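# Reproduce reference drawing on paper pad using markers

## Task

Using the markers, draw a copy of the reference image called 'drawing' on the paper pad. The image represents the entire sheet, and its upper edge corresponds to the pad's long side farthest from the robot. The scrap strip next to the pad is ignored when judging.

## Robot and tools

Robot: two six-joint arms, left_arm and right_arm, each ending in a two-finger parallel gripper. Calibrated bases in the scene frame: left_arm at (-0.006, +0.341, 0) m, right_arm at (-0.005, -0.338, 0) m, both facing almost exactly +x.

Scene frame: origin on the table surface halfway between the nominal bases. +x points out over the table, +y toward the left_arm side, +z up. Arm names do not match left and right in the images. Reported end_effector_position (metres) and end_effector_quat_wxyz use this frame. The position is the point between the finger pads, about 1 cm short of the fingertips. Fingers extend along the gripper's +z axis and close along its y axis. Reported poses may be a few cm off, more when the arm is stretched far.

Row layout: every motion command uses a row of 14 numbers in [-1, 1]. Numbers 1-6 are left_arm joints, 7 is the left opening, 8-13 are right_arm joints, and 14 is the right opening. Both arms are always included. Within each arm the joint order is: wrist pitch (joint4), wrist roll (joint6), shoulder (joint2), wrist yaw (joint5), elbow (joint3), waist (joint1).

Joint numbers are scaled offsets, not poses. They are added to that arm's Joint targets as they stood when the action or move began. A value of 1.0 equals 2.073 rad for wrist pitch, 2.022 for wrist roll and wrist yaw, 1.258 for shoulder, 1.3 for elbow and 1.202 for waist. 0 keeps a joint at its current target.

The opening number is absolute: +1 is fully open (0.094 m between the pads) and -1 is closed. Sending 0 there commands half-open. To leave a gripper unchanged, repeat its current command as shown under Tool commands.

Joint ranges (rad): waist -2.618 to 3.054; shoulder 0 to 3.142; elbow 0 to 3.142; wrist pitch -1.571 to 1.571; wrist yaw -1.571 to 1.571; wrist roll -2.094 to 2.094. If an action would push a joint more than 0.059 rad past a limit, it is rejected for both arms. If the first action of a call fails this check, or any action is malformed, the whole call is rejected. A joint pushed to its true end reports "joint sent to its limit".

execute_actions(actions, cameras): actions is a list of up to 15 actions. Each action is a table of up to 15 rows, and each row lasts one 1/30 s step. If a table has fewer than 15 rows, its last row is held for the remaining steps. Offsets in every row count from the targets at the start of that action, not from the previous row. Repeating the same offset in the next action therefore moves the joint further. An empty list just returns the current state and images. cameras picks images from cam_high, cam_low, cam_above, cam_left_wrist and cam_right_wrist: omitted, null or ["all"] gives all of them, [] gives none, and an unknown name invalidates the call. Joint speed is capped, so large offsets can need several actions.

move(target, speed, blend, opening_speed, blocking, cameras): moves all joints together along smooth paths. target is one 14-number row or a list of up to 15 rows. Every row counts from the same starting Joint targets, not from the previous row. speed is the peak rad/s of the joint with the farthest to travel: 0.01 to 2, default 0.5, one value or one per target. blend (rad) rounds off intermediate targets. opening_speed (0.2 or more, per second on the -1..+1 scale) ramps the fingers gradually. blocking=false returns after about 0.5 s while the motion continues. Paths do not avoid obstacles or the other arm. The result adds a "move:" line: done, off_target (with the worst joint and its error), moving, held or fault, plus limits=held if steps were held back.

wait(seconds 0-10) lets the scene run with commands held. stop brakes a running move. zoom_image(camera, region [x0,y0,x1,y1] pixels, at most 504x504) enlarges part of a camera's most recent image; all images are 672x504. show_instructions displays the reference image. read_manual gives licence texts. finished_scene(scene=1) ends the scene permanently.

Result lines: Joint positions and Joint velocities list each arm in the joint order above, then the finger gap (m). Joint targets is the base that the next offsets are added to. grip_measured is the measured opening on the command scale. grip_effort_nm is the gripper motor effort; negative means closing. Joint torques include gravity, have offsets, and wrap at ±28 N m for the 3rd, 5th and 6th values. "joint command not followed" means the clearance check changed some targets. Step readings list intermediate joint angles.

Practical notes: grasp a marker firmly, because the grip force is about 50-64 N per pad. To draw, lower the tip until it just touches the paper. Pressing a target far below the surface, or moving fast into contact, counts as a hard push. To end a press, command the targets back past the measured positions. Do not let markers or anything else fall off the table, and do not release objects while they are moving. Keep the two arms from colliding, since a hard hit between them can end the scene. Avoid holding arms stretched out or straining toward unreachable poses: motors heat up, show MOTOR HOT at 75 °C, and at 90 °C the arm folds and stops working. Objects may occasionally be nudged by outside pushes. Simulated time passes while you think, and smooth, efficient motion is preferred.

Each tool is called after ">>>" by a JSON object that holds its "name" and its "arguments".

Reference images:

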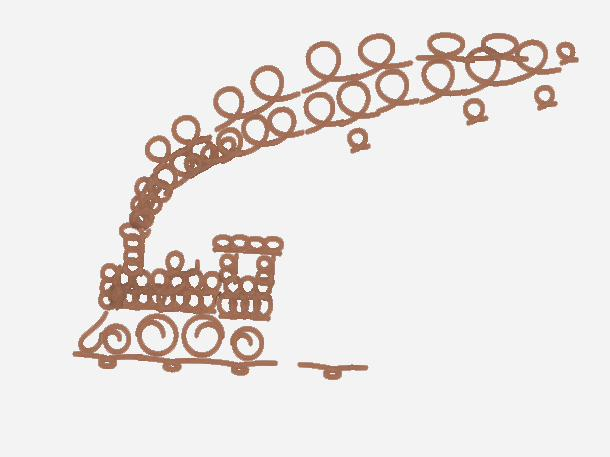

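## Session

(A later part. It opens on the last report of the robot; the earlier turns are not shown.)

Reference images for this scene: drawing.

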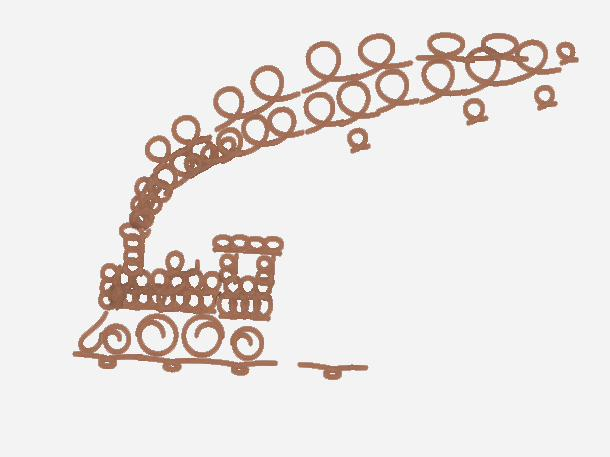

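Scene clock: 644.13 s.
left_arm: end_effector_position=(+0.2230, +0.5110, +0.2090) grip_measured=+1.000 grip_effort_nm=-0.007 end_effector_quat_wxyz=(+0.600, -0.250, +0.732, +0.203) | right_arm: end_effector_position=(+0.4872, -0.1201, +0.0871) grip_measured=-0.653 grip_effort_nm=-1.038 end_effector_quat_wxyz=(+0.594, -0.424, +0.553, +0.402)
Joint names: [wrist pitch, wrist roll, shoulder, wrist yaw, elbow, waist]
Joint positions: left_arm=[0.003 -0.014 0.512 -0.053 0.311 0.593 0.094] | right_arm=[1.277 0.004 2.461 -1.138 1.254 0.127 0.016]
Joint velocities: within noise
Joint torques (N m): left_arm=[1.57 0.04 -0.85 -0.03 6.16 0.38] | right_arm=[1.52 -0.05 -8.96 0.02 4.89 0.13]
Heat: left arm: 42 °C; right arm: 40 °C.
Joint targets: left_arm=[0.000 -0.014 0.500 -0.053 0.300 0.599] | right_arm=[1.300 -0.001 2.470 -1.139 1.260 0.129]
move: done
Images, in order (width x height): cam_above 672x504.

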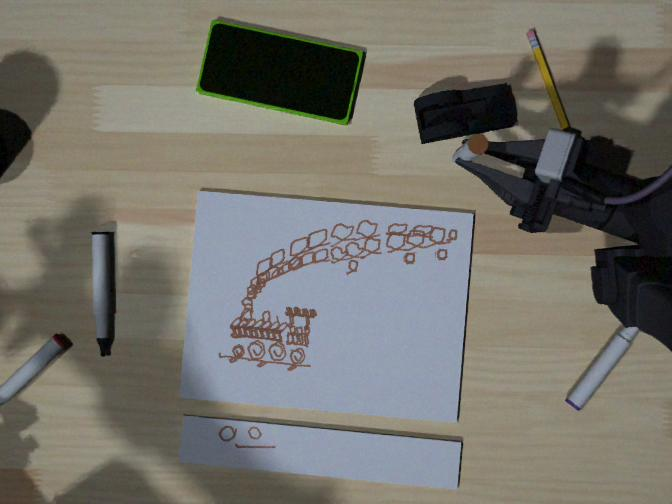

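>>> {"name": "move", "arguments": {"target": [[0,0,0,0,0,0,1,0,0,0,0.0941,0,0.5002,-0.9],[0,0,0,0,0,0,1,0,0,0,0.0792,0,0.4836,-0.9],[0,0,0,0,0,0,1,-0.0434,0,0,0.0792,0,0.4836,-0.9],[0,0,0,0,0,0,1,-0.0434,0,0,0.0705,0,0.4743,-0.9],[0,0,0,0,0,0,1,-0.0434,0,0,0.0779,0,0.4711,-0.9],[0,0,0,0,0,0,1,-0.0434,0,0,0.0906,0,0.4775,-0.9],[0,0,0,0,0,0,1,-0.0434,0,0,0.1028,0,0.4885,-0.9],[0,0,0,0,0,0,1,-0.0434,0,0,0.1106,0,0.4951,-0.9],[0,0,0,0,0,0,1,-0.0434,0,0,0.1032,0,0.4983,-0.9],[0,0,0,0,0,0,1,-0.0434,0,0,0.0905,0,0.4920,-0.9],[0,0,0,0,0,0,1,-0.0434,0,0,0.0777,0,0.4811,-0.9],[0,0,0,0,0,0,1,0.0,0,0,0.0777,0,0.4811,-0.9],[0,0,0,0,0,0,1,0.0,0,0,0.0431,0,0.4852,-0.9],[0,0,0,0,0,0,1,0.0,0,0,0.0579,0,0.5019,-0.9]], "speed": [0.7,0.12,0.15,0.1,0.1,0.1,0.1,0.1,0.1,0.1,0.1,0.25,0.15,0.12], "blend": [0,0,0,0.003,0.003,0.003,0.003,0.003,0.003,0.003,0,0,0,0], "cameras": []}}

>>> {"name": "move", "arguments": {"target": [[0,0,0,0,0,0,1,-0.0434,0,0,0,0,0,-0.9],[0,0,0,0,0,0,1,-0.0434,0,0,0.0113,0,0.0166,-0.9],[0,0,0,0,0,0,1,-0.0434,0,0,0.0186,0,0.0304,-0.9],[0,0,0,0,0,0,1,-0.0434,0,0,0.0156,0,0.0385,-0.9],[0,0,0,0,0,0,1,-0.0434,0,0,-0.0052,0,0.0303,-0.9],[0,0,0,0,0,0,1,-0.0434,0,0,-0.0148,0,0.0168,-0.9],[0,0,0,0,0,0,1,-0.0434,0,0,-0.0141,0,0.0065,-0.9],[0,0,0,0,0,0,1,-0.0434,0,0,-0.0024,0,-0.0075,-0.9],[0,0,0,0,0,0,1,0.0,0,0,-0.0024,0,-0.0075,-0.9],[0,0,0,0,0,0,1,0.0,0,0,-0.0024,0,-0.50,-0.9]], "speed": [0.15,0.1,0.1,0.1,0.1,0.1,0.1,0.1,0.25,0.6], "blend": [0,0.003,0.003,0.003,0.003,0.003,0.003,0,0,0], "cameras": ["cam_above"]}}

>>> {"name": "zoom_image", "arguments": {"camera": "cam_above", "region": [190, 270, 340, 390]}}

Scene clock: 653.07 s.
left_arm: end_effector_position=(+0.2230, +0.5110, +0.2090) grip_measured=+1.000 grip_effort_nm=-0.007 end_effector_quat_wxyz=(+0.600, -0.250, +0.732, +0.203) | right_arm: end_effector_position=(+0.2967, +0.1237, +0.0880) grip_measured=-0.653 grip_effort_nm=-1.038 end_effector_quat_wxyz=(-0.478, +0.543, -0.433, -0.538)
Joint names: [wrist pitch, wrist roll, shoulder, wrist yaw, elbow, waist]
Joint positions: left_arm=[0.003 -0.014 0.512 -0.053 0.311 0.593 0.094] | right_arm=[1.275 0.004 2.461 -1.031 1.254 0.726 0.016]
Joint velocities: within noise
Joint torques (N m): left_arm=[1.59 0.03 -0.94 -0.03 6.08 0.5] | right_arm=[1.58 -0.05 -9.02 0.12 4.96 0.46]
Heat: left arm: 42 °C; right arm: 40 °C.
Joint targets: left_arm=[0.000 -0.014 0.500 -0.053 0.300 0.599] | right_arm=[1.299 0.000 2.470 -1.022 1.260 0.732]
move: done
No camera images: "cameras" was empty.

Scene clock: 657.37 s.
left_arm: end_effector_position=(+0.2230, +0.5110, +0.2090) grip_measured=+1.000 grip_effort_nm=-0.002 end_effector_quat_wxyz=(+0.600, -0.250, +0.732, +0.203) | right_arm: end_effector_position=(+0.5050, -0.1260, +0.0881) grip_measured=-0.653 grip_effort_nm=-1.033 end_effector_quat_wxyz=(+0.616, -0.391, +0.574, +0.372)
Joint names: [wrist pitch, wrist roll, shoulder, wrist yaw, elbow, waist]
Joint positions: left_arm=[0.003 -0.014 0.512 -0.053 0.311 0.593 0.094] | right_arm=[1.275 0.004 2.461 -1.026 1.254 0.129 0.016]
Joint velocities: within noise
Joint torques (N m): left_arm=[1.55 0.04 -0.92 -0.05 6.01 0.4] | right_arm=[1.59 -0.05 -9.02 0.02 4.94 0.21]
Heat: left arm: 42 °C; right arm: 40 °C.
Joint targets: left_arm=[0.000 -0.014 0.500 -0.053 0.300 0.599] | right_arm=[1.300 0.000 2.470 -1.027 1.260 0.131]
move: done
Images, in order (width x height): cam_above 672x504.

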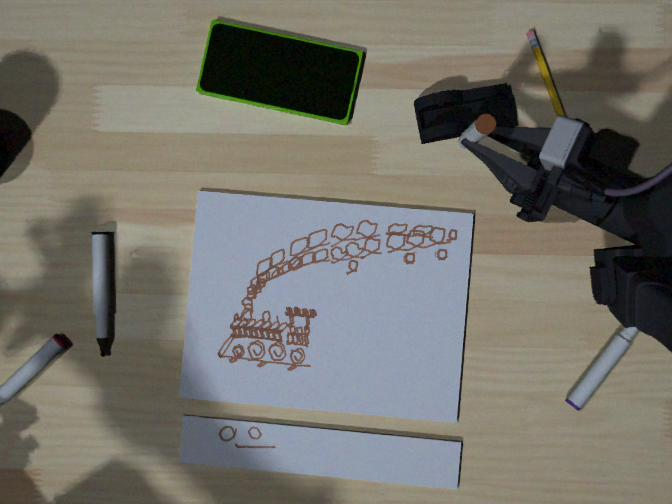

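Scaled by 3.360 from the camera's 672x504 image, which has a finer 960x720 frame.

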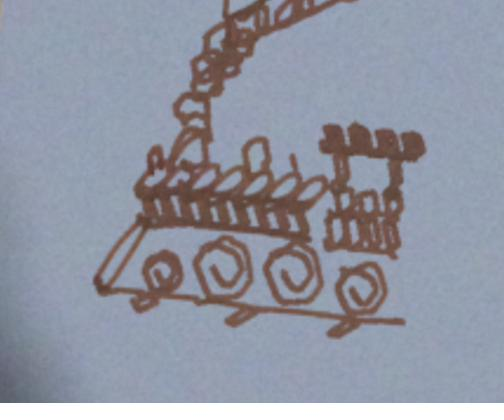

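>>> {"name": "move", "arguments": {"target": [[0,0,0,0,0,0,1,0.015,0,0,-0.16,0,0,-0.9],[0,0,0,0,0,0,1,0.0904,0,-0.0938,-0.16,-0.2455,0,-0.9]], "speed": [0.4,0.15], "blend": 0, "cameras": []}}

Scene clock: 662.30 s.
left_arm: end_effector_position=(+0.2230, +0.5110, +0.2090) grip_measured=+1.000 grip_effort_nm=-0.002 end_effector_quat_wxyz=(+0.600, -0.250, +0.732, +0.203) | right_arm: end_effector_position=(+0.3892, -0.1181, +0.0710) grip_measured=-0.653 grip_effort_nm=-1.038 end_effector_quat_wxyz=(+0.543, -0.479, +0.515, +0.459)
Joint names: [wrist pitch, wrist roll, shoulder, wrist yaw, elbow, waist]
Joint positions: left_arm=[0.003 -0.014 0.512 -0.053 0.311 0.593 0.094] | right_arm=[1.478 -0.002 2.384 -1.339 0.953 0.129 0.016]
Joint velocities: within noise
Joint torques (N m): left_arm=[1.55 0.04 -0.9 -0.04 6.05 0.39] | right_arm=[1.31 0.02 -10.7 -0.09 2.07 0.14]
Heat: left arm: 42 °C; right arm: 41 °C.
Joint targets: left_arm=[0.000 -0.014 0.500 -0.053 0.300 0.599] | right_arm=[1.487 0.000 2.352 -1.350 0.941 0.131]
move: done
No camera images: "cameras" was empty.

>>> {"name": "move", "arguments": {"target": [[0,0,0,0,0,0,1,0.04,0,0,0,0,0,-0.9]], "speed": 0.3}}

Scene clock: 663.83 s.
left_arm: end_effector_position=(+0.2230, +0.5110, +0.2090) grip_measured=+1.000 grip_effort_nm=-0.002 end_effector_quat_wxyz=(+0.600, -0.250, +0.732, +0.203) | right_arm: end_effector_position=(+0.3867, -0.1181, +0.0780) grip_measured=-0.653 grip_effort_nm=-1.033 end_effector_quat_wxyz=(+0.560, -0.494, +0.493, +0.446)
Joint names: [wrist pitch, wrist roll, shoulder, wrist yaw, elbow, waist]
Joint positions: left_arm=[0.003 -0.014 0.512 -0.053 0.311 0.593 0.094] | right_arm=[1.549 -0.002 2.384 -1.345 0.949 0.129 0.016]
Joint velocities: within noise
Joint torques (N m): left_arm=[1.58 0.04 -0.73 -0.01 6.04 0.36] | right_arm=[1.35 0.02 -10.65 0.01 2.35 0.16]
Heat: left arm: 42 °C; right arm: 41 °C.
Joint targets: left_arm=[0.000 -0.014 0.500 -0.053 0.300 0.599] | right_arm=[1.570 0.000 2.352 -1.350 0.941 0.131]
move: done

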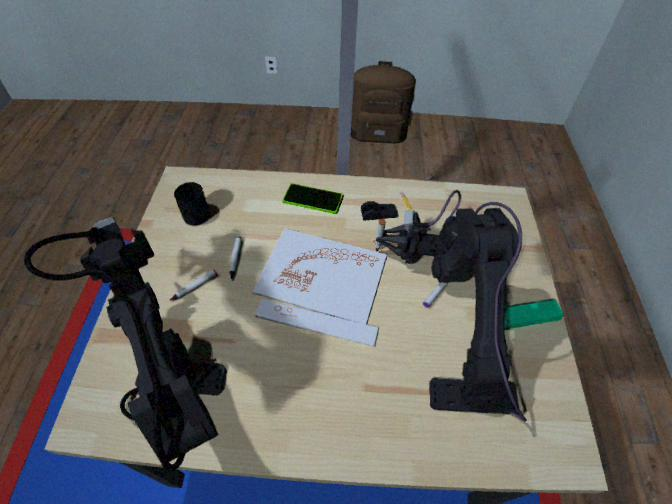

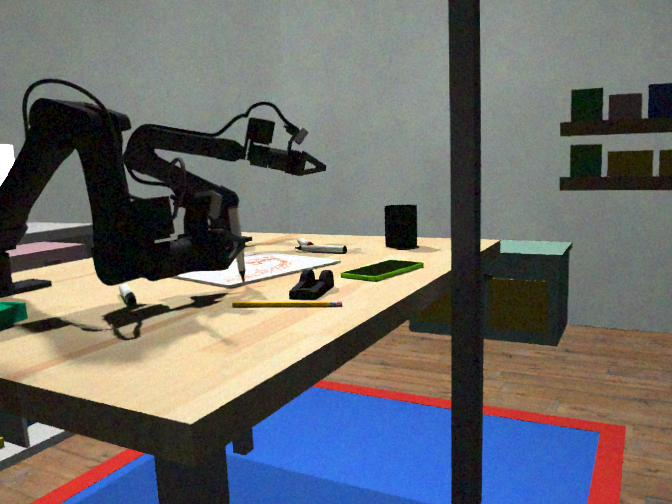

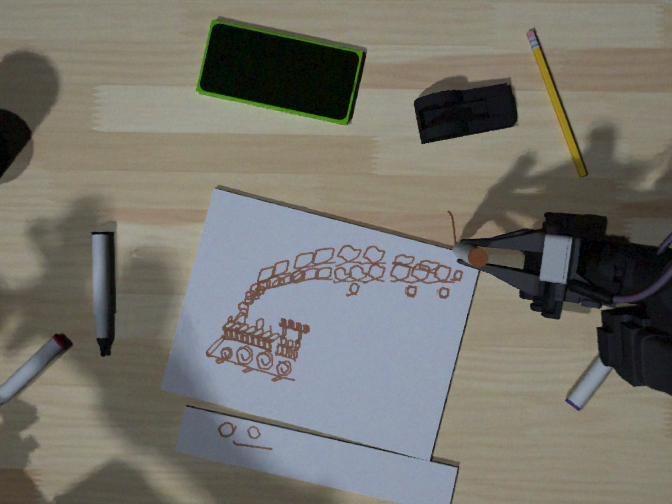

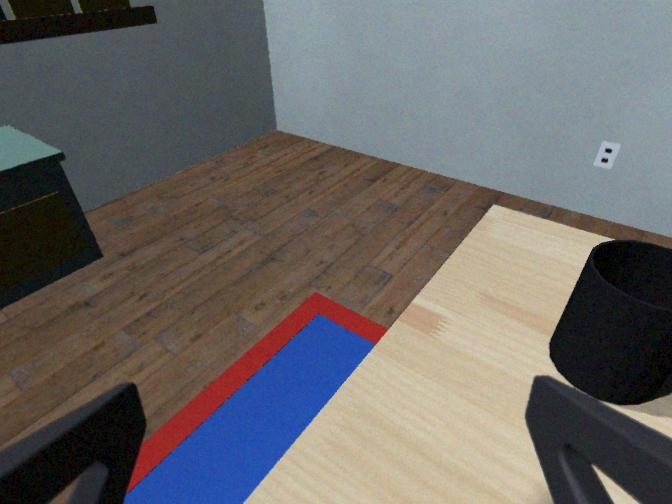

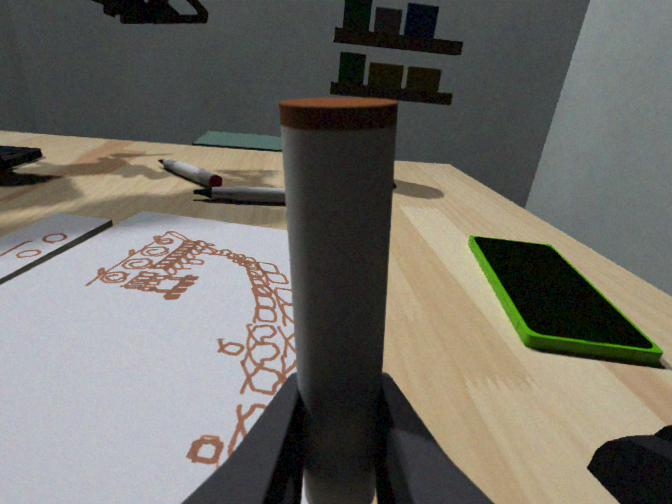

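>>> {"name": "move", "arguments": {"target": [[0,0,0,0,0,0,1,0,0,-0.0334,0,0,0,-0.9]], "speed": 0.15, "cameras": []}}

Scene clock: 665.07 s.
left_arm: end_effector_position=(+0.2230, +0.5110, +0.2090) grip_measured=+1.000 grip_effort_nm=-0.007 end_effector_quat_wxyz=(+0.600, -0.250, +0.732, +0.203) | right_arm: end_effector_position=(+0.3877, -0.1179, +0.0939) grip_measured=-0.653 grip_effort_nm=-1.033 end_effector_quat_wxyz=(+0.571, -0.502, +0.480, +0.437)
Joint names: [wrist pitch, wrist roll, shoulder, wrist yaw, elbow, waist]
Joint positions: left_arm=[0.003 -0.014 0.512 -0.053 0.311 0.593 0.094] | right_arm=[1.552 -0.002 2.345 -1.346 0.949 0.129 0.016]
Joint velocities: within noise
Joint torques (N m): left_arm=[1.59 0.08 -0.98 -0.05 6.08 0.49] | right_arm=[1.33 0.01 -10.78 0.04 2.55 0.16]
Heat: left arm: 42 °C; right arm: 41 °C.
Joint targets: left_arm=[0.000 -0.014 0.500 -0.053 0.300 0.599] | right_arm=[1.570 0.000 2.310 -1.350 0.941 0.131]
move: done
No camera images: "cameras" was empty.

>>> {"name": "move", "arguments": {"target": [[0,0,0,0,0,0,1,0,0,-0.03,0,0,0,-0.9],[0,0,0,0,0,0,1,0,0,-0.03,0,0,-0.25,-0.9]], "speed": [0.2,0.5], "blend": 0, "cameras": ["cam_high","cam_above"]}}

>>> {"name": "zoom_image", "arguments": {"camera": "cam_above", "region": [340, 190, 520, 330]}}

Scene clock: 666.80 s.
left_arm: end_effector_position=(+0.2230, +0.5110, +0.2090) grip_measured=+1.000 grip_effort_nm=-0.002 end_effector_quat_wxyz=(+0.600, -0.250, +0.732, +0.203) | right_arm: end_effector_position=(+0.4356, -0.2454, +0.1107) grip_measured=-0.653 grip_effort_nm=-1.033 end_effector_quat_wxyz=(+0.640, -0.436, +0.537, +0.335)
Joint names: [wrist pitch, wrist roll, shoulder, wrist yaw, elbow, waist]
Joint positions: left_arm=[0.003 -0.014 0.512 -0.053 0.311 0.593 0.094] | right_arm=[1.555 -0.002 2.303 -1.351 0.949 -0.175 0.016]
Joint velocities: within noise
Joint torques (N m): left_arm=[1.57 0.06 -0.79 -0.05 5.98 0.47] | right_arm=[1.27 0.01 -10.4 0.11 2.74 0.38]
Heat: left arm: 42 °C; right arm: 42 °C.
Joint targets: left_arm=[0.000 -0.014 0.500 -0.053 0.300 0.599] | right_arm=[1.570 0.000 2.272 -1.350 0.941 -0.169]
move: done
Images, in order (width x height): cam_high 672x504, cam_above 672x504.

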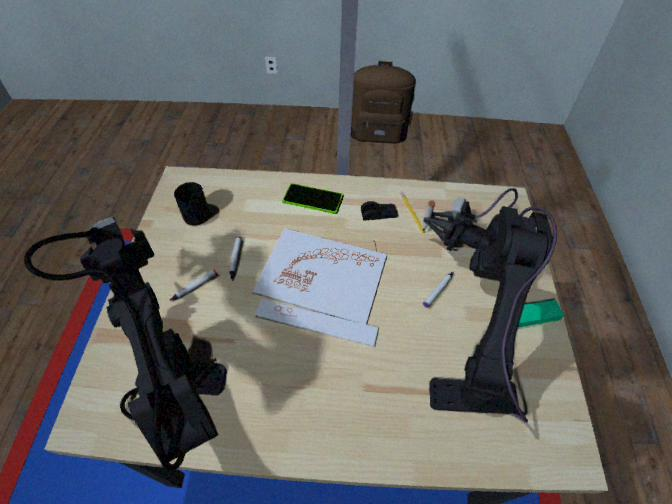

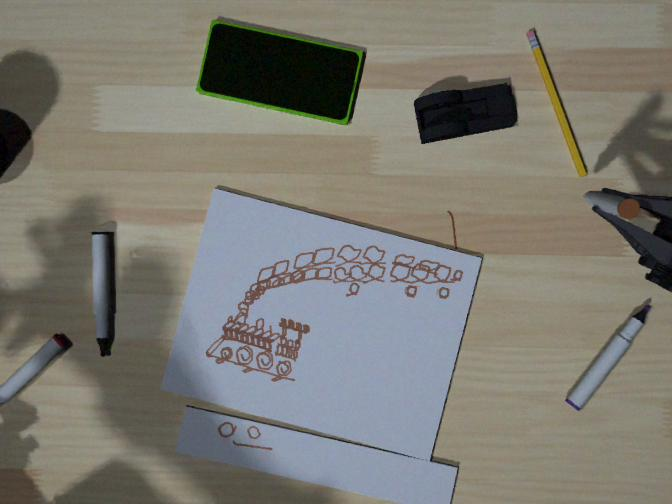

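Scaled by 2.800 from the camera's 672x504 image, which has a finer 960x720 frame.

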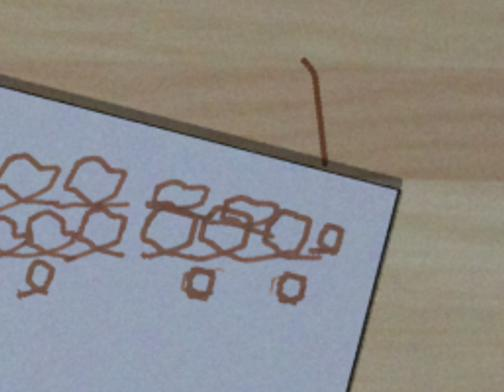

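>>> {"name": "zoom_image", "arguments": {"camera": "cam_above", "region": [196, 172, 246, 202]}}

>>> {"name": "zoom_image", "arguments": {"camera": "cam_above", "region": [460, 240, 510, 270]}}

>>> {"name": "zoom_image", "arguments": {"camera": "cam_above", "region": [410, 442, 460, 472]}}

>>> {"name": "zoom_image", "arguments": {"camera": "cam_above", "region": [146, 376, 196, 406]}}

Scaled by 10.080 from the camera's 672x504 image, which has a finer 960x720 frame.

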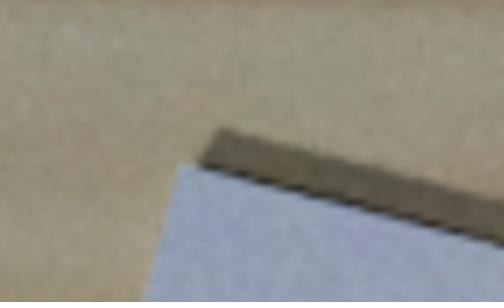

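Scaled by 10.080 from the camera's 672x504 image, which has a finer 960x720 frame.

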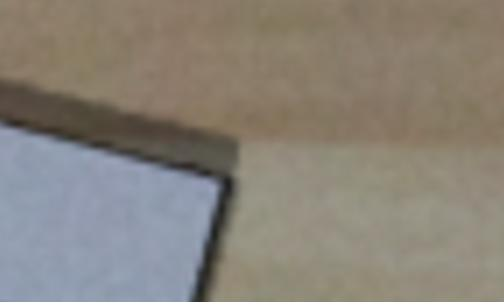

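Scaled by 10.080 from the camera's 672x504 image, which has a finer 960x720 frame.

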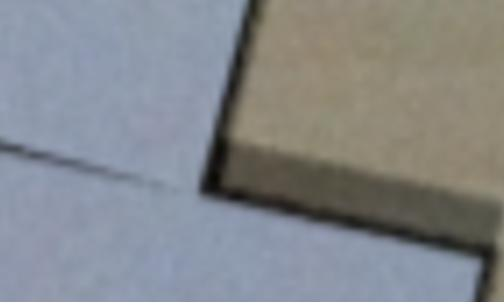

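Scaled by 10.080 from the camera's 672x504 image, which has a finer 960x720 frame.

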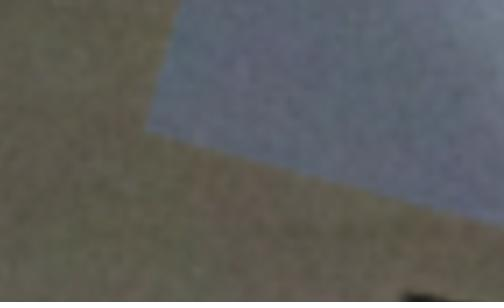

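>>> {"name": "move", "arguments": {"target": [[0,0,0,0,0,0,1,0,0,0.0636,0,0,0,-0.9]], "speed": 0.15, "cameras": []}}

Scene clock: 671.03 s.
left_arm: end_effector_position=(+0.2230, +0.5110, +0.2090) grip_measured=+1.000 grip_effort_nm=-0.002 end_effector_quat_wxyz=(+0.600, -0.250, +0.732, +0.203) | right_arm: end_effector_position=(+0.4348, -0.2453, +0.0929) grip_measured=-0.653 grip_effort_nm=-1.038 end_effector_quat_wxyz=(+0.630, -0.425, +0.549, +0.347)
Joint names: [wrist pitch, wrist roll, shoulder, wrist yaw, elbow, waist]
Joint positions: left_arm=[0.003 -0.014 0.512 -0.053 0.311 0.593 0.094] | right_arm=[1.556 -0.002 2.348 -1.351 0.949 -0.175 0.016]
Joint velocities: within noise
Joint torques (N m): left_arm=[1.61 0.05 -0.94 -0.07 6.17 0.42] | right_arm=[1.29 0.01 -7.95 0.09 2.55 0.46]
Heat: left arm: 42 °C; right arm: 42 °C.
Joint targets: left_arm=[0.000 -0.014 0.500 -0.053 0.300 0.599] | right_arm=[1.570 0.000 2.352 -1.350 0.941 -0.169]
move: done
No camera images: "cameras" was empty.

>>> {"name": "move", "arguments": {"target": [[0,0,0,0,0,0,1,0,0,0,0.0393,0.0085,0.6712,-0.9],[0,0,0,0,0,0,1,0,0,0,0.0244,0.0085,0.6546,-0.9],[0,0,0,0,0,0,1,-0.0386,0,0,0.0244,0.0085,0.6546,-0.9]], "speed": [0.5,0.12,0.2], "blend": 0, "cameras": ["cam_above"]}}

Scene clock: 677.07 s.
left_arm: end_effector_position=(+0.2230, +0.5110, +0.2090) grip_measured=+1.000 grip_effort_nm=-0.002 end_effector_quat_wxyz=(+0.600, -0.250, +0.732, +0.203) | right_arm: end_effector_position=(+0.2464, +0.0445, +0.0877) grip_measured=-0.653 grip_effort_nm=-1.033 end_effector_quat_wxyz=(-0.445, +0.587, -0.377, -0.562)
Joint names: [wrist pitch, wrist roll, shoulder, wrist yaw, elbow, waist]
Joint positions: left_arm=[0.003 -0.014 0.512 -0.053 0.311 0.593 0.094] | right_arm=[1.499 -0.002 2.348 -1.296 0.949 0.62 0.016]
Joint velocities: within noise
Joint torques (N m): left_arm=[1.58 0.04 -0.84 -0.01 5.98 0.31] | right_arm=[1.15 0.01 -7.88 0 3.54 -0.24]
Heat: left arm: 42 °C; right arm: 42 °C.
Joint targets: left_arm=[0.000 -0.014 0.500 -0.053 0.300 0.599] | right_arm=[1.490 0.000 2.352 -1.301 0.953 0.617]
move: done
Images, in order (width x height): cam_above 672x504.

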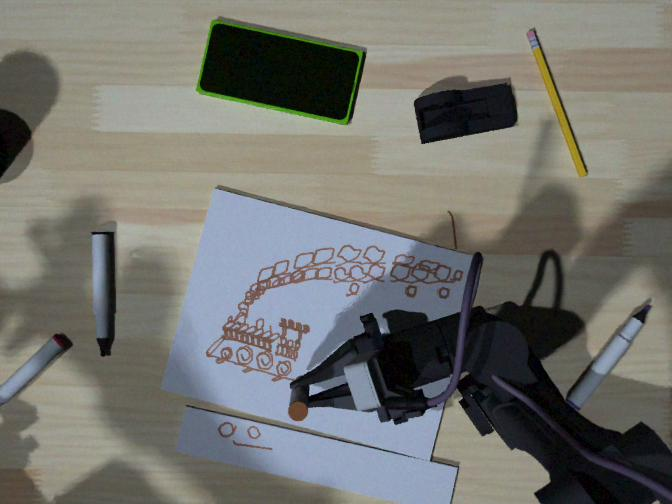

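>>> {"name": "zoom_image", "arguments": {"camera": "cam_above", "region": [250, 350, 350, 430]}}

Scaled by 5.040 from the camera's 672x504 image, which has a finer 960x720 frame.

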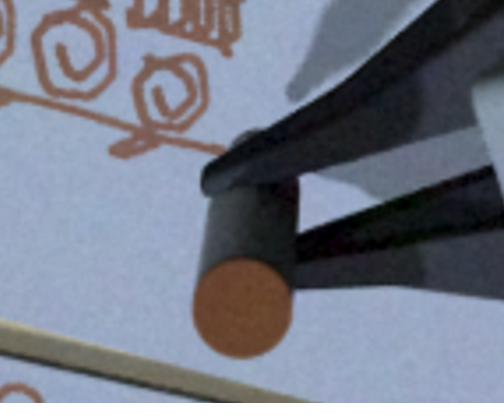

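>>> {"name": "move", "arguments": {"target": [[0,0,0,0,0,0,1,-0.0407,0,0,0,0,0,-0.9]], "speed": 0.15, "cameras": []}}

Scene clock: 678.77 s.
left_arm: end_effector_position=(+0.2230, +0.5110, +0.2090) grip_measured=+1.000 grip_effort_nm=-0.007 end_effector_quat_wxyz=(+0.600, -0.250, +0.732, +0.203) | right_arm: end_effector_position=(+0.2468, +0.0448, +0.0777) grip_measured=-0.653 grip_effort_nm=-1.033 end_effector_quat_wxyz=(-0.417, +0.577, -0.405, -0.573)
Joint names: [wrist pitch, wrist roll, shoulder, wrist yaw, elbow, waist]
Joint positions: left_arm=[0.003 -0.014 0.512 -0.053 0.311 0.593 0.094] | right_arm=[1.415 -0.002 2.348 -1.296 0.949 0.62 0.016]
Joint velocities: within noise
Joint torques (N m): left_arm=[1.57 0.01 -0.76 -0.06 6.09 0.51] | right_arm=[1.16 0.01 -7.9 -0.05 3.58 -0.23]
Heat: left arm: 42 °C; right arm: 42 °C.
Joint targets: left_arm=[0.000 -0.014 0.500 -0.053 0.300 0.599] | right_arm=[1.406 0.000 2.352 -1.301 0.953 0.617]
move: done
No camera images: "cameras" was empty.

>>> {"name": "move", "arguments": {"target": [[0,0,0,0,0,0,1,-0.0037,0,0,0,0,0,-0.9]], "speed": 0.15, "cameras": []}}

Scene clock: 679.70 s.
left_arm: end_effector_position=(+0.2230, +0.5110, +0.2090) grip_measured=+1.000 grip_effort_nm=-0.002 end_effector_quat_wxyz=(+0.600, -0.250, +0.732, +0.203) | right_arm: end_effector_position=(+0.2468, +0.0448, +0.0775) grip_measured=-0.653 grip_effort_nm=-1.033 end_effector_quat_wxyz=(-0.416, +0.577, -0.406, -0.573)
Joint names: [wrist pitch, wrist roll, shoulder, wrist yaw, elbow, waist]
Joint positions: left_arm=[0.003 -0.014 0.512 -0.053 0.311 0.593 0.094] | right_arm=[1.412 -0.002 2.348 -1.296 0.949 0.62 0.016]
Joint velocities: within noise
Joint torques (N m): left_arm=[1.58 0.06 -0.88 -0.05 6.09 0.47] | right_arm=[1.11 0.01 -7.88 -0.05 3.58 -0.24]
Heat: left arm: 42 °C; right arm: 42 °C.
Joint targets: left_arm=[0.000 -0.014 0.500 -0.053 0.300 0.599] | right_arm=[1.398 0.000 2.352 -1.301 0.953 0.617]
move: done
No camera images: "cameras" was empty.

>>> {"name": "move", "arguments": {"target": [[0,0,0,0,0,0,1,0.0006,0,0,-0.0352,0,-0.0242,-0.9],[0,0,0,0,0,0,1,0.0004,0,0,-0.0663,0,-0.0415,-0.9],[0,0,0,0,0,0,1,0.0004,0,0,-0.0761,0,-0.0380,-0.9],[0,0,0,0,0,0,1,0.0004,0,0,-0.0610,0,-0.0163,-0.9],[0,0,0,0,0,0,1,0.0004,0,0,-0.0432,0,-0.0064,-0.9],[0,0,0,0,0,0,1,0.0004,0,0,-0.0319,0,-0.0062,-0.9],[0,0,0,0,0,0,1,0.0004,0,0,-0.0460,0,-0.0281,-0.9],[0,0,0,0,0,0,1,0.0002,0,0,-0.0789,0,-0.0483,-0.9],[0,0,0,0,0,0,1,0.0,0,0,-0.1050,0,-0.0616,-0.9]], "speed": 0.1, "blend": [0.003,0.003,0.003,0.003,0.003,0.003,0.003,0.003,0], "cameras": []}}

>>> {"name": "move", "arguments": {"target": [[0,0,0,0,0,0,1,0.0434,0,0,0,0,0,-0.9],[0,0,0,0,0,0,1,0.0600,0,0,0,0,-0.4526,-0.9]], "speed": [0.25,0.5], "blend": 0, "cameras": ["cam_above"]}}

>>> {"name": "zoom_image", "arguments": {"camera": "cam_above", "region": [190, 290, 390, 440]}}

Scene clock: 685.03 s.
left_arm: end_effector_position=(+0.2230, +0.5110, +0.2090) grip_measured=+1.000 grip_effort_nm=-0.007 end_effector_quat_wxyz=(+0.600, -0.250, +0.732, +0.203) | right_arm: end_effector_position=(+0.2387, +0.0132, +0.0769) grip_measured=-0.653 grip_effort_nm=-1.033 end_effector_quat_wxyz=(-0.376, +0.604, -0.367, -0.599)
Joint names: [wrist pitch, wrist roll, shoulder, wrist yaw, elbow, waist]
Joint positions: left_arm=[0.003 -0.014 0.512 -0.053 0.311 0.593 0.094] | right_arm=[1.412 -0.002 2.348 -1.502 0.949 0.55 0.016]
Joint velocities: within noise
Joint torques (N m): left_arm=[1.6 0.08 -0.88 -0.06 6.04 0.36] | right_arm=[1 0.02 -7.79 -0.09 3.43 -0.54]
Heat: left arm: 42 °C; right arm: 42 °C.
Joint targets: left_arm=[0.000 -0.014 0.500 -0.053 0.300 0.599] | right_arm=[1.398 0.000 2.352 -1.513 0.953 0.544]
move: done
No camera images: "cameras" was empty.

Scene clock: 687.03 s.
left_arm: end_effector_position=(+0.2230, +0.5110, +0.2090) grip_measured=+1.000 grip_effort_nm=-0.007 end_effector_quat_wxyz=(+0.600, -0.250, +0.732, +0.203) | right_arm: end_effector_position=(+0.3862, -0.1684, +0.0844) grip_measured=-0.653 grip_effort_nm=-1.033 end_effector_quat_wxyz=(+0.547, -0.504, +0.493, +0.451)
Joint names: [wrist pitch, wrist roll, shoulder, wrist yaw, elbow, waist]
Joint positions: left_arm=[0.003 -0.014 0.512 -0.053 0.311 0.593 0.094] | right_arm=[1.503 -0.002 2.348 -1.509 0.949 -0.006 0.016]
Joint velocities: within noise
Joint torques (N m): left_arm=[1.58 0.03 -0.91 -0.04 5.96 0.42] | right_arm=[1.25 0.02 -7.76 0.01 3.41 0.46]
Heat: left arm: 42 °C; right arm: 42 °C.
Joint targets: left_arm=[0.000 -0.014 0.500 -0.053 0.300 0.599] | right_arm=[1.522 0.000 2.352 -1.513 0.953 0.000]
move: done
Images, in order (width x height): cam_above 672x504.

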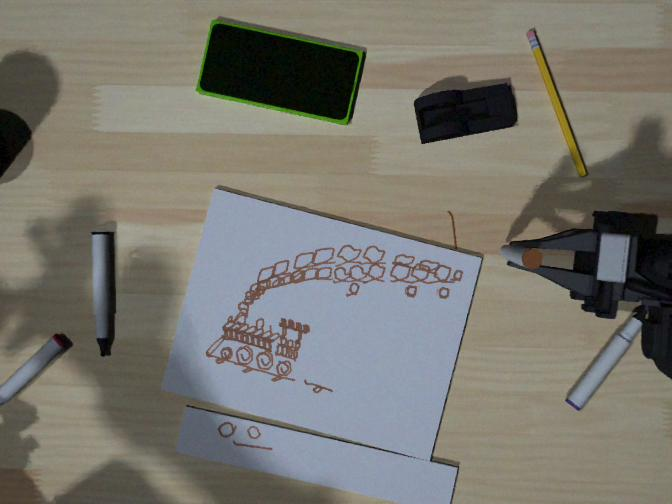

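Scaled by 2.520 from the camera's 672x504 image, which has a finer 960x720 frame.

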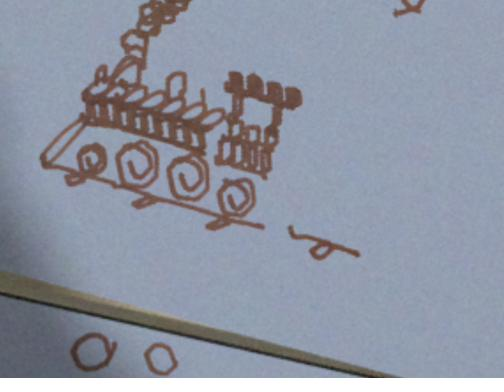

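>>> {"name": "zoom_image", "arguments": {"camera": "cam_above", "region": [320, 225, 490, 325]}}

>>> {"name": "zoom_image", "arguments": {"camera": "cam_above", "region": [160, 180, 490, 470]}}

Scaled by 2.965 from the camera's 672x504 image, which has a finer 960x720 frame.

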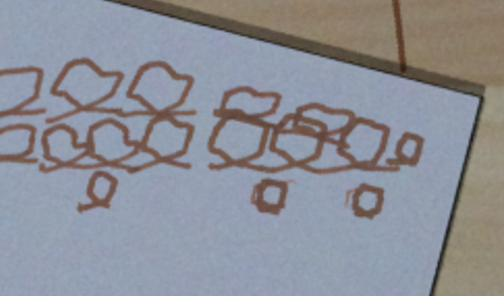

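Scaled by 1.527 from the camera's 672x504 image, which has a finer 960x720 frame.

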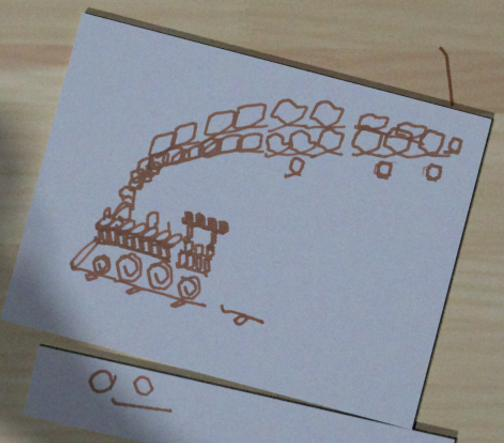

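>>> {"name": "move", "arguments": {"target": [[0,0,0,0,0,0,1,-0.0154,0,0,0.0689,0,0.2417,-0.9],[0,0,0,0,0,0,1,-0.0154,0,0,0.0541,0,0.2251,-0.9],[0,0,0,0,0,0,1,-0.0596,0,0,0.0541,0,0.2251,-0.9]], "speed": [0.4,0.12,0.15], "blend": 0, "cameras": []}}

Scene clock: 691.07 s.
left_arm: end_effector_position=(+0.2230, +0.5110, +0.2090) grip_measured=+1.000 grip_effort_nm=-0.007 end_effector_quat_wxyz=(+0.600, -0.250, +0.732, +0.203) | right_arm: end_effector_position=(+0.3434, -0.0638, +0.0772) grip_measured=-0.653 grip_effort_nm=-1.033 end_effector_quat_wxyz=(-0.483, +0.524, -0.473, -0.518)
Joint names: [wrist pitch, wrist roll, shoulder, wrist yaw, elbow, waist]
Joint positions: left_arm=[0.003 -0.014 0.512 -0.053 0.311 0.593 0.094] | right_arm=[1.412 -0.002 2.348 -1.399 0.949 0.274 0.016]
Joint velocities: within noise
Joint torques (N m): left_arm=[1.61 0.04 -0.87 0 6.05 0.46] | right_arm=[1.06 0.01 -7.84 -0.04 3.51 -0.38]
Heat: left arm: 42 °C; right arm: 42 °C.
Joint targets: left_arm=[0.000 -0.014 0.500 -0.053 0.300 0.599] | right_arm=[1.399 0.000 2.352 -1.404 0.953 0.270]
move: done
No camera images: "cameras" was empty.

>>> {"name": "move", "arguments": {"target": [[0,0,0,0,0,0,1,0,0,0,-0.0230,0,-0.0274,-0.9],[0,0,0,0,0,0,1,0.0440,0,0,-0.0230,0,-0.0274,-0.9]], "speed": [0.1,0.3], "cameras": ["cam_above"]}}

Scene clock: 693.27 s.
left_arm: end_effector_position=(+0.2230, +0.5110, +0.2090) grip_measured=+1.000 grip_effort_nm=-0.002 end_effector_quat_wxyz=(+0.600, -0.250, +0.732, +0.203) | right_arm: end_effector_position=(+0.3440, -0.0759, +0.0824) grip_measured=-0.653 grip_effort_nm=-1.033 end_effector_quat_wxyz=(-0.496, +0.539, -0.453, -0.509)
Joint names: [wrist pitch, wrist roll, shoulder, wrist yaw, elbow, waist]
Joint positions: left_arm=[0.003 -0.014 0.512 -0.053 0.311 0.593 0.094] | right_arm=[1.47 -0.002 2.348 -1.444 0.949 0.242 0.016]
Joint velocities: within noise
Joint torques (N m): left_arm=[1.58 0.01 -0.88 -0.05 5.9 0.46] | right_arm=[1.3 0.02 -7.8 -0.02 3.45 -0.44]
Heat: left arm: 42 °C; right arm: 42 °C.
Joint targets: left_arm=[0.000 -0.014 0.500 -0.053 0.300 0.599] | right_arm=[1.490 0.000 2.352 -1.451 0.953 0.237]
move: done
Images, in order (width x height): cam_above 672x504.

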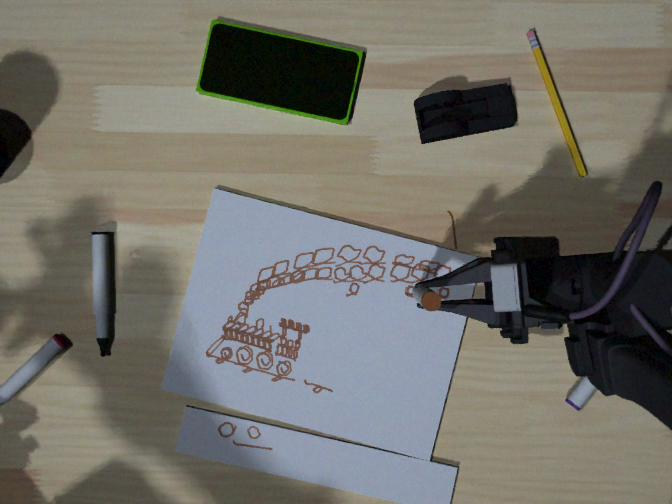

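>>> {"name": "move", "arguments": {"target": [[0,0,0,0,0,0,1,0,0,0,-0.0315,0,-0.0347,-0.9],[0,0,0,0,0,0,1,0,0,0,-0.0463,0,-0.0514,-0.9],[0,0,0,0,0,0,1,-0.0440,0,0,-0.0463,0,-0.0514,-0.9]], "speed": [0.2,0.1,0.12], "cameras": ["cam_above"]}}

Scene clock: 695.40 s.
left_arm: end_effector_position=(+0.2230, +0.5110, +0.2090) grip_measured=+1.000 grip_effort_nm=-0.007 end_effector_quat_wxyz=(+0.600, -0.250, +0.732, +0.203) | right_arm: end_effector_position=(+0.3428, -0.0989, +0.0769) grip_measured=-0.653 grip_effort_nm=-1.043 end_effector_quat_wxyz=(-0.470, +0.535, -0.462, -0.528)
Joint names: [wrist pitch, wrist roll, shoulder, wrist yaw, elbow, waist]
Joint positions: left_arm=[0.003 -0.014 0.512 -0.053 0.311 0.593 0.094] | right_arm=[1.413 -0.002 2.348 -1.538 0.949 0.181 0.016]
Joint velocities: within noise
Joint torques (N m): left_arm=[1.58 0.08 -0.9 -0.05 6.01 0.51] | right_arm=[0.99 0.01 -7.77 -0.06 3.41 -0.5]
Heat: left arm: 42 °C; right arm: 42 °C.
Joint targets: left_arm=[0.000 -0.014 0.500 -0.053 0.300 0.599] | right_arm=[1.399 0.000 2.352 -1.544 0.953 0.176]
move: done
Images, in order (width x height): cam_above 672x504.

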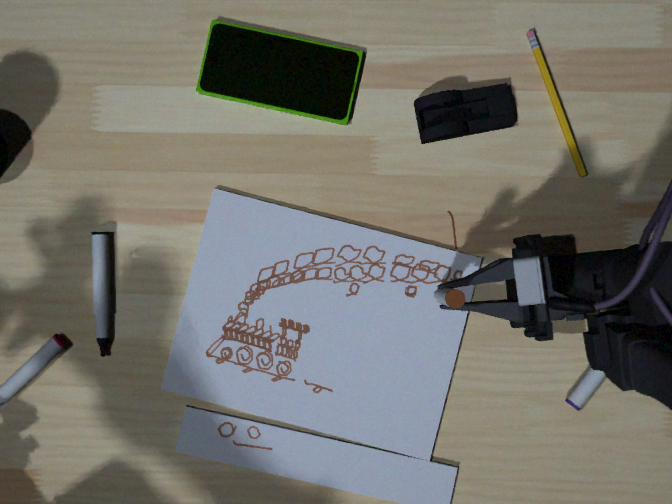

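>>> {"name": "move", "arguments": {"target": [[0,0,0,0,0,0,1,0,0,0,-0.0119,0,-0.0200,-0.9],[0,0,0,0,0,0,1,0.0500,0,0,-0.0119,0,-0.0200,-0.9],[0,0,0,0,0,0,1,0.0600,0,0,-0.0119,0,-0.1750,-0.9]], "speed": [0.1,0.3,0.3], "cameras": ["cam_above","cam_high"]}}

Scene clock: 697.33 s.
left_arm: end_effector_position=(+0.2230, +0.5110, +0.2090) grip_measured=+1.000 grip_effort_nm=-0.007 end_effector_quat_wxyz=(+0.600, -0.250, +0.732, +0.203) | right_arm: end_effector_position=(+0.3814, -0.1792, +0.0834) grip_measured=-0.653 grip_effort_nm=-1.033 end_effector_quat_wxyz=(+0.540, -0.512, +0.488, +0.456)
Joint names: [wrist pitch, wrist roll, shoulder, wrist yaw, elbow, waist]
Joint positions: left_arm=[0.003 -0.014 0.512 -0.053 0.311 0.593 0.094] | right_arm=[1.505 -0.002 2.348 -1.563 0.949 -0.036 0.016]
Joint velocities: within noise
Joint torques (N m): left_arm=[1.58 0.03 -0.87 0 6.02 0.43] | right_arm=[1.22 0.02 -7.73 0.01 3.36 0.08]
Heat: left arm: 42 °C; right arm: 42 °C.
Joint targets: left_arm=[0.000 -0.014 0.500 -0.053 0.300 0.599] | right_arm=[1.523 0.000 2.352 -1.568 0.953 -0.035]
move: done
Images, in order (width x height): cam_high 672x504, cam_above 672x504.

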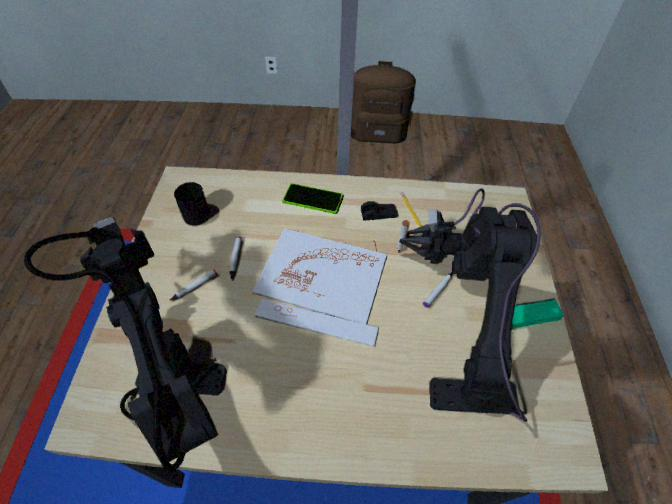

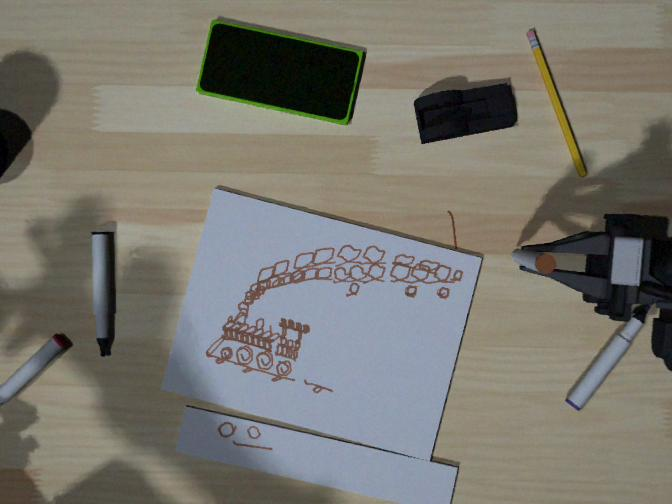

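>>> {"name": "zoom_image", "arguments": {"camera": "cam_above", "region": [190, 180, 490, 405]}}

>>> {"name": "zoom_image", "arguments": {"camera": "cam_above", "region": [330, 220, 490, 320]}}

Scaled by 1.680 from the camera's 672x504 image, which has a finer 960x720 frame.

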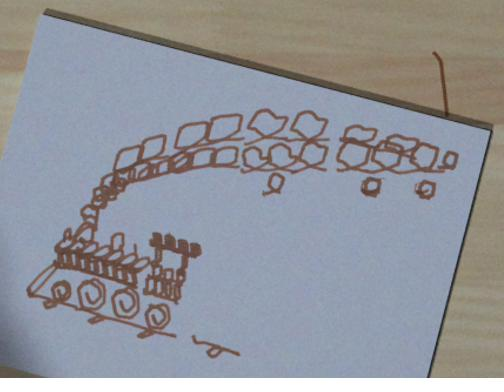

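Scaled by 3.150 from the camera's 672x504 image, which has a finer 960x720 frame.

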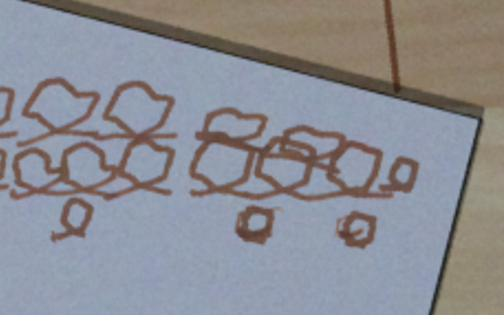

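>>> {"name": "zoom_image", "arguments": {"camera": "cam_above", "region": [200, 260, 350, 400]}}

>>> {"name": "show_instructions", "arguments": {}}

Scaled by 3.360 from the camera's 672x504 image, which has a finer 960x720 frame.

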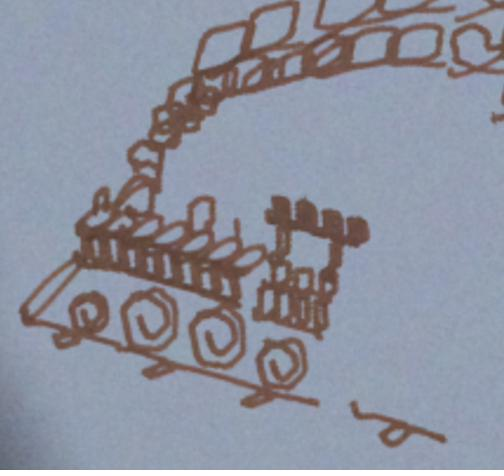

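Reference images for this scene: drawing.

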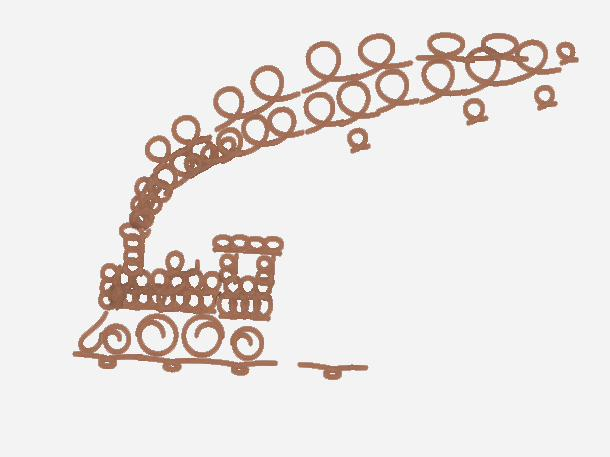

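>>> {"name": "zoom_image", "arguments": {"camera": "cam_above", "region": [195, 170, 245, 208]}}

>>> {"name": "zoom_image", "arguments": {"camera": "cam_above", "region": [455, 238, 505, 276]}}

>>> {"name": "zoom_image", "arguments": {"camera": "cam_above", "region": [145, 370, 195, 408]}}

>>> {"name": "zoom_image", "arguments": {"camera": "cam_above", "region": [410, 440, 460, 478]}}

>>> {"name": "zoom_image", "arguments": {"camera": "cam_above", "region": [205, 290, 315, 372]}}

Scaled by 10.080 from the camera's 672x504 image, which has a finer 960x720 frame.

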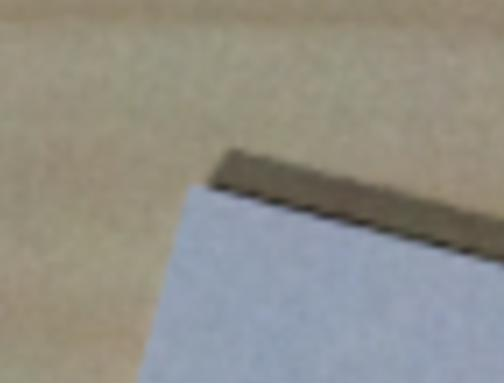

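Scaled by 10.080 from the camera's 672x504 image, which has a finer 960x720 frame.

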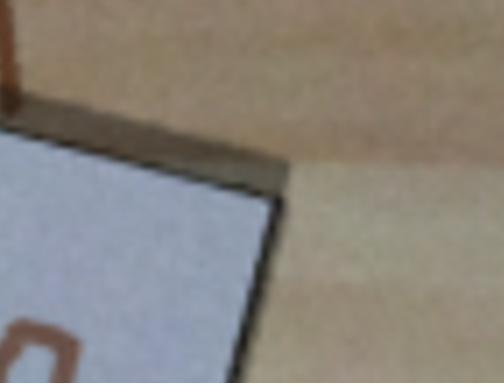

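Scaled by 10.080 from the camera's 672x504 image, which has a finer 960x720 frame.

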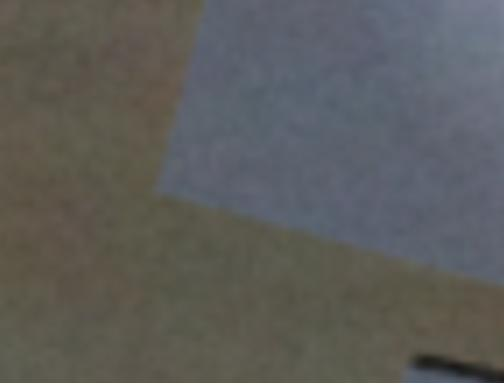

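Scaled by 10.080 from the camera's 672x504 image, which has a finer 960x720 frame.

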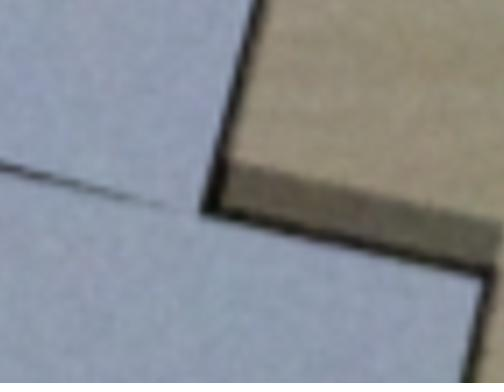

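Scaled by 4.582 from the camera's 672x504 image, which has a finer 960x720 frame.

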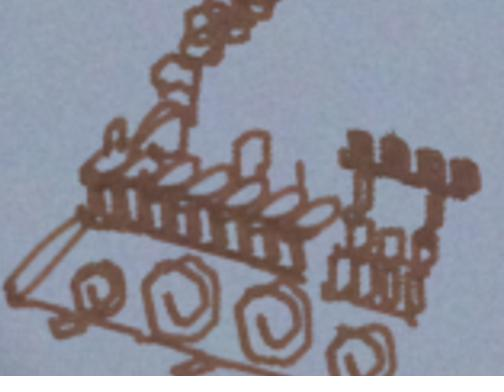

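>>> {"name": "finished_scene", "arguments": {}}

The scene is finished.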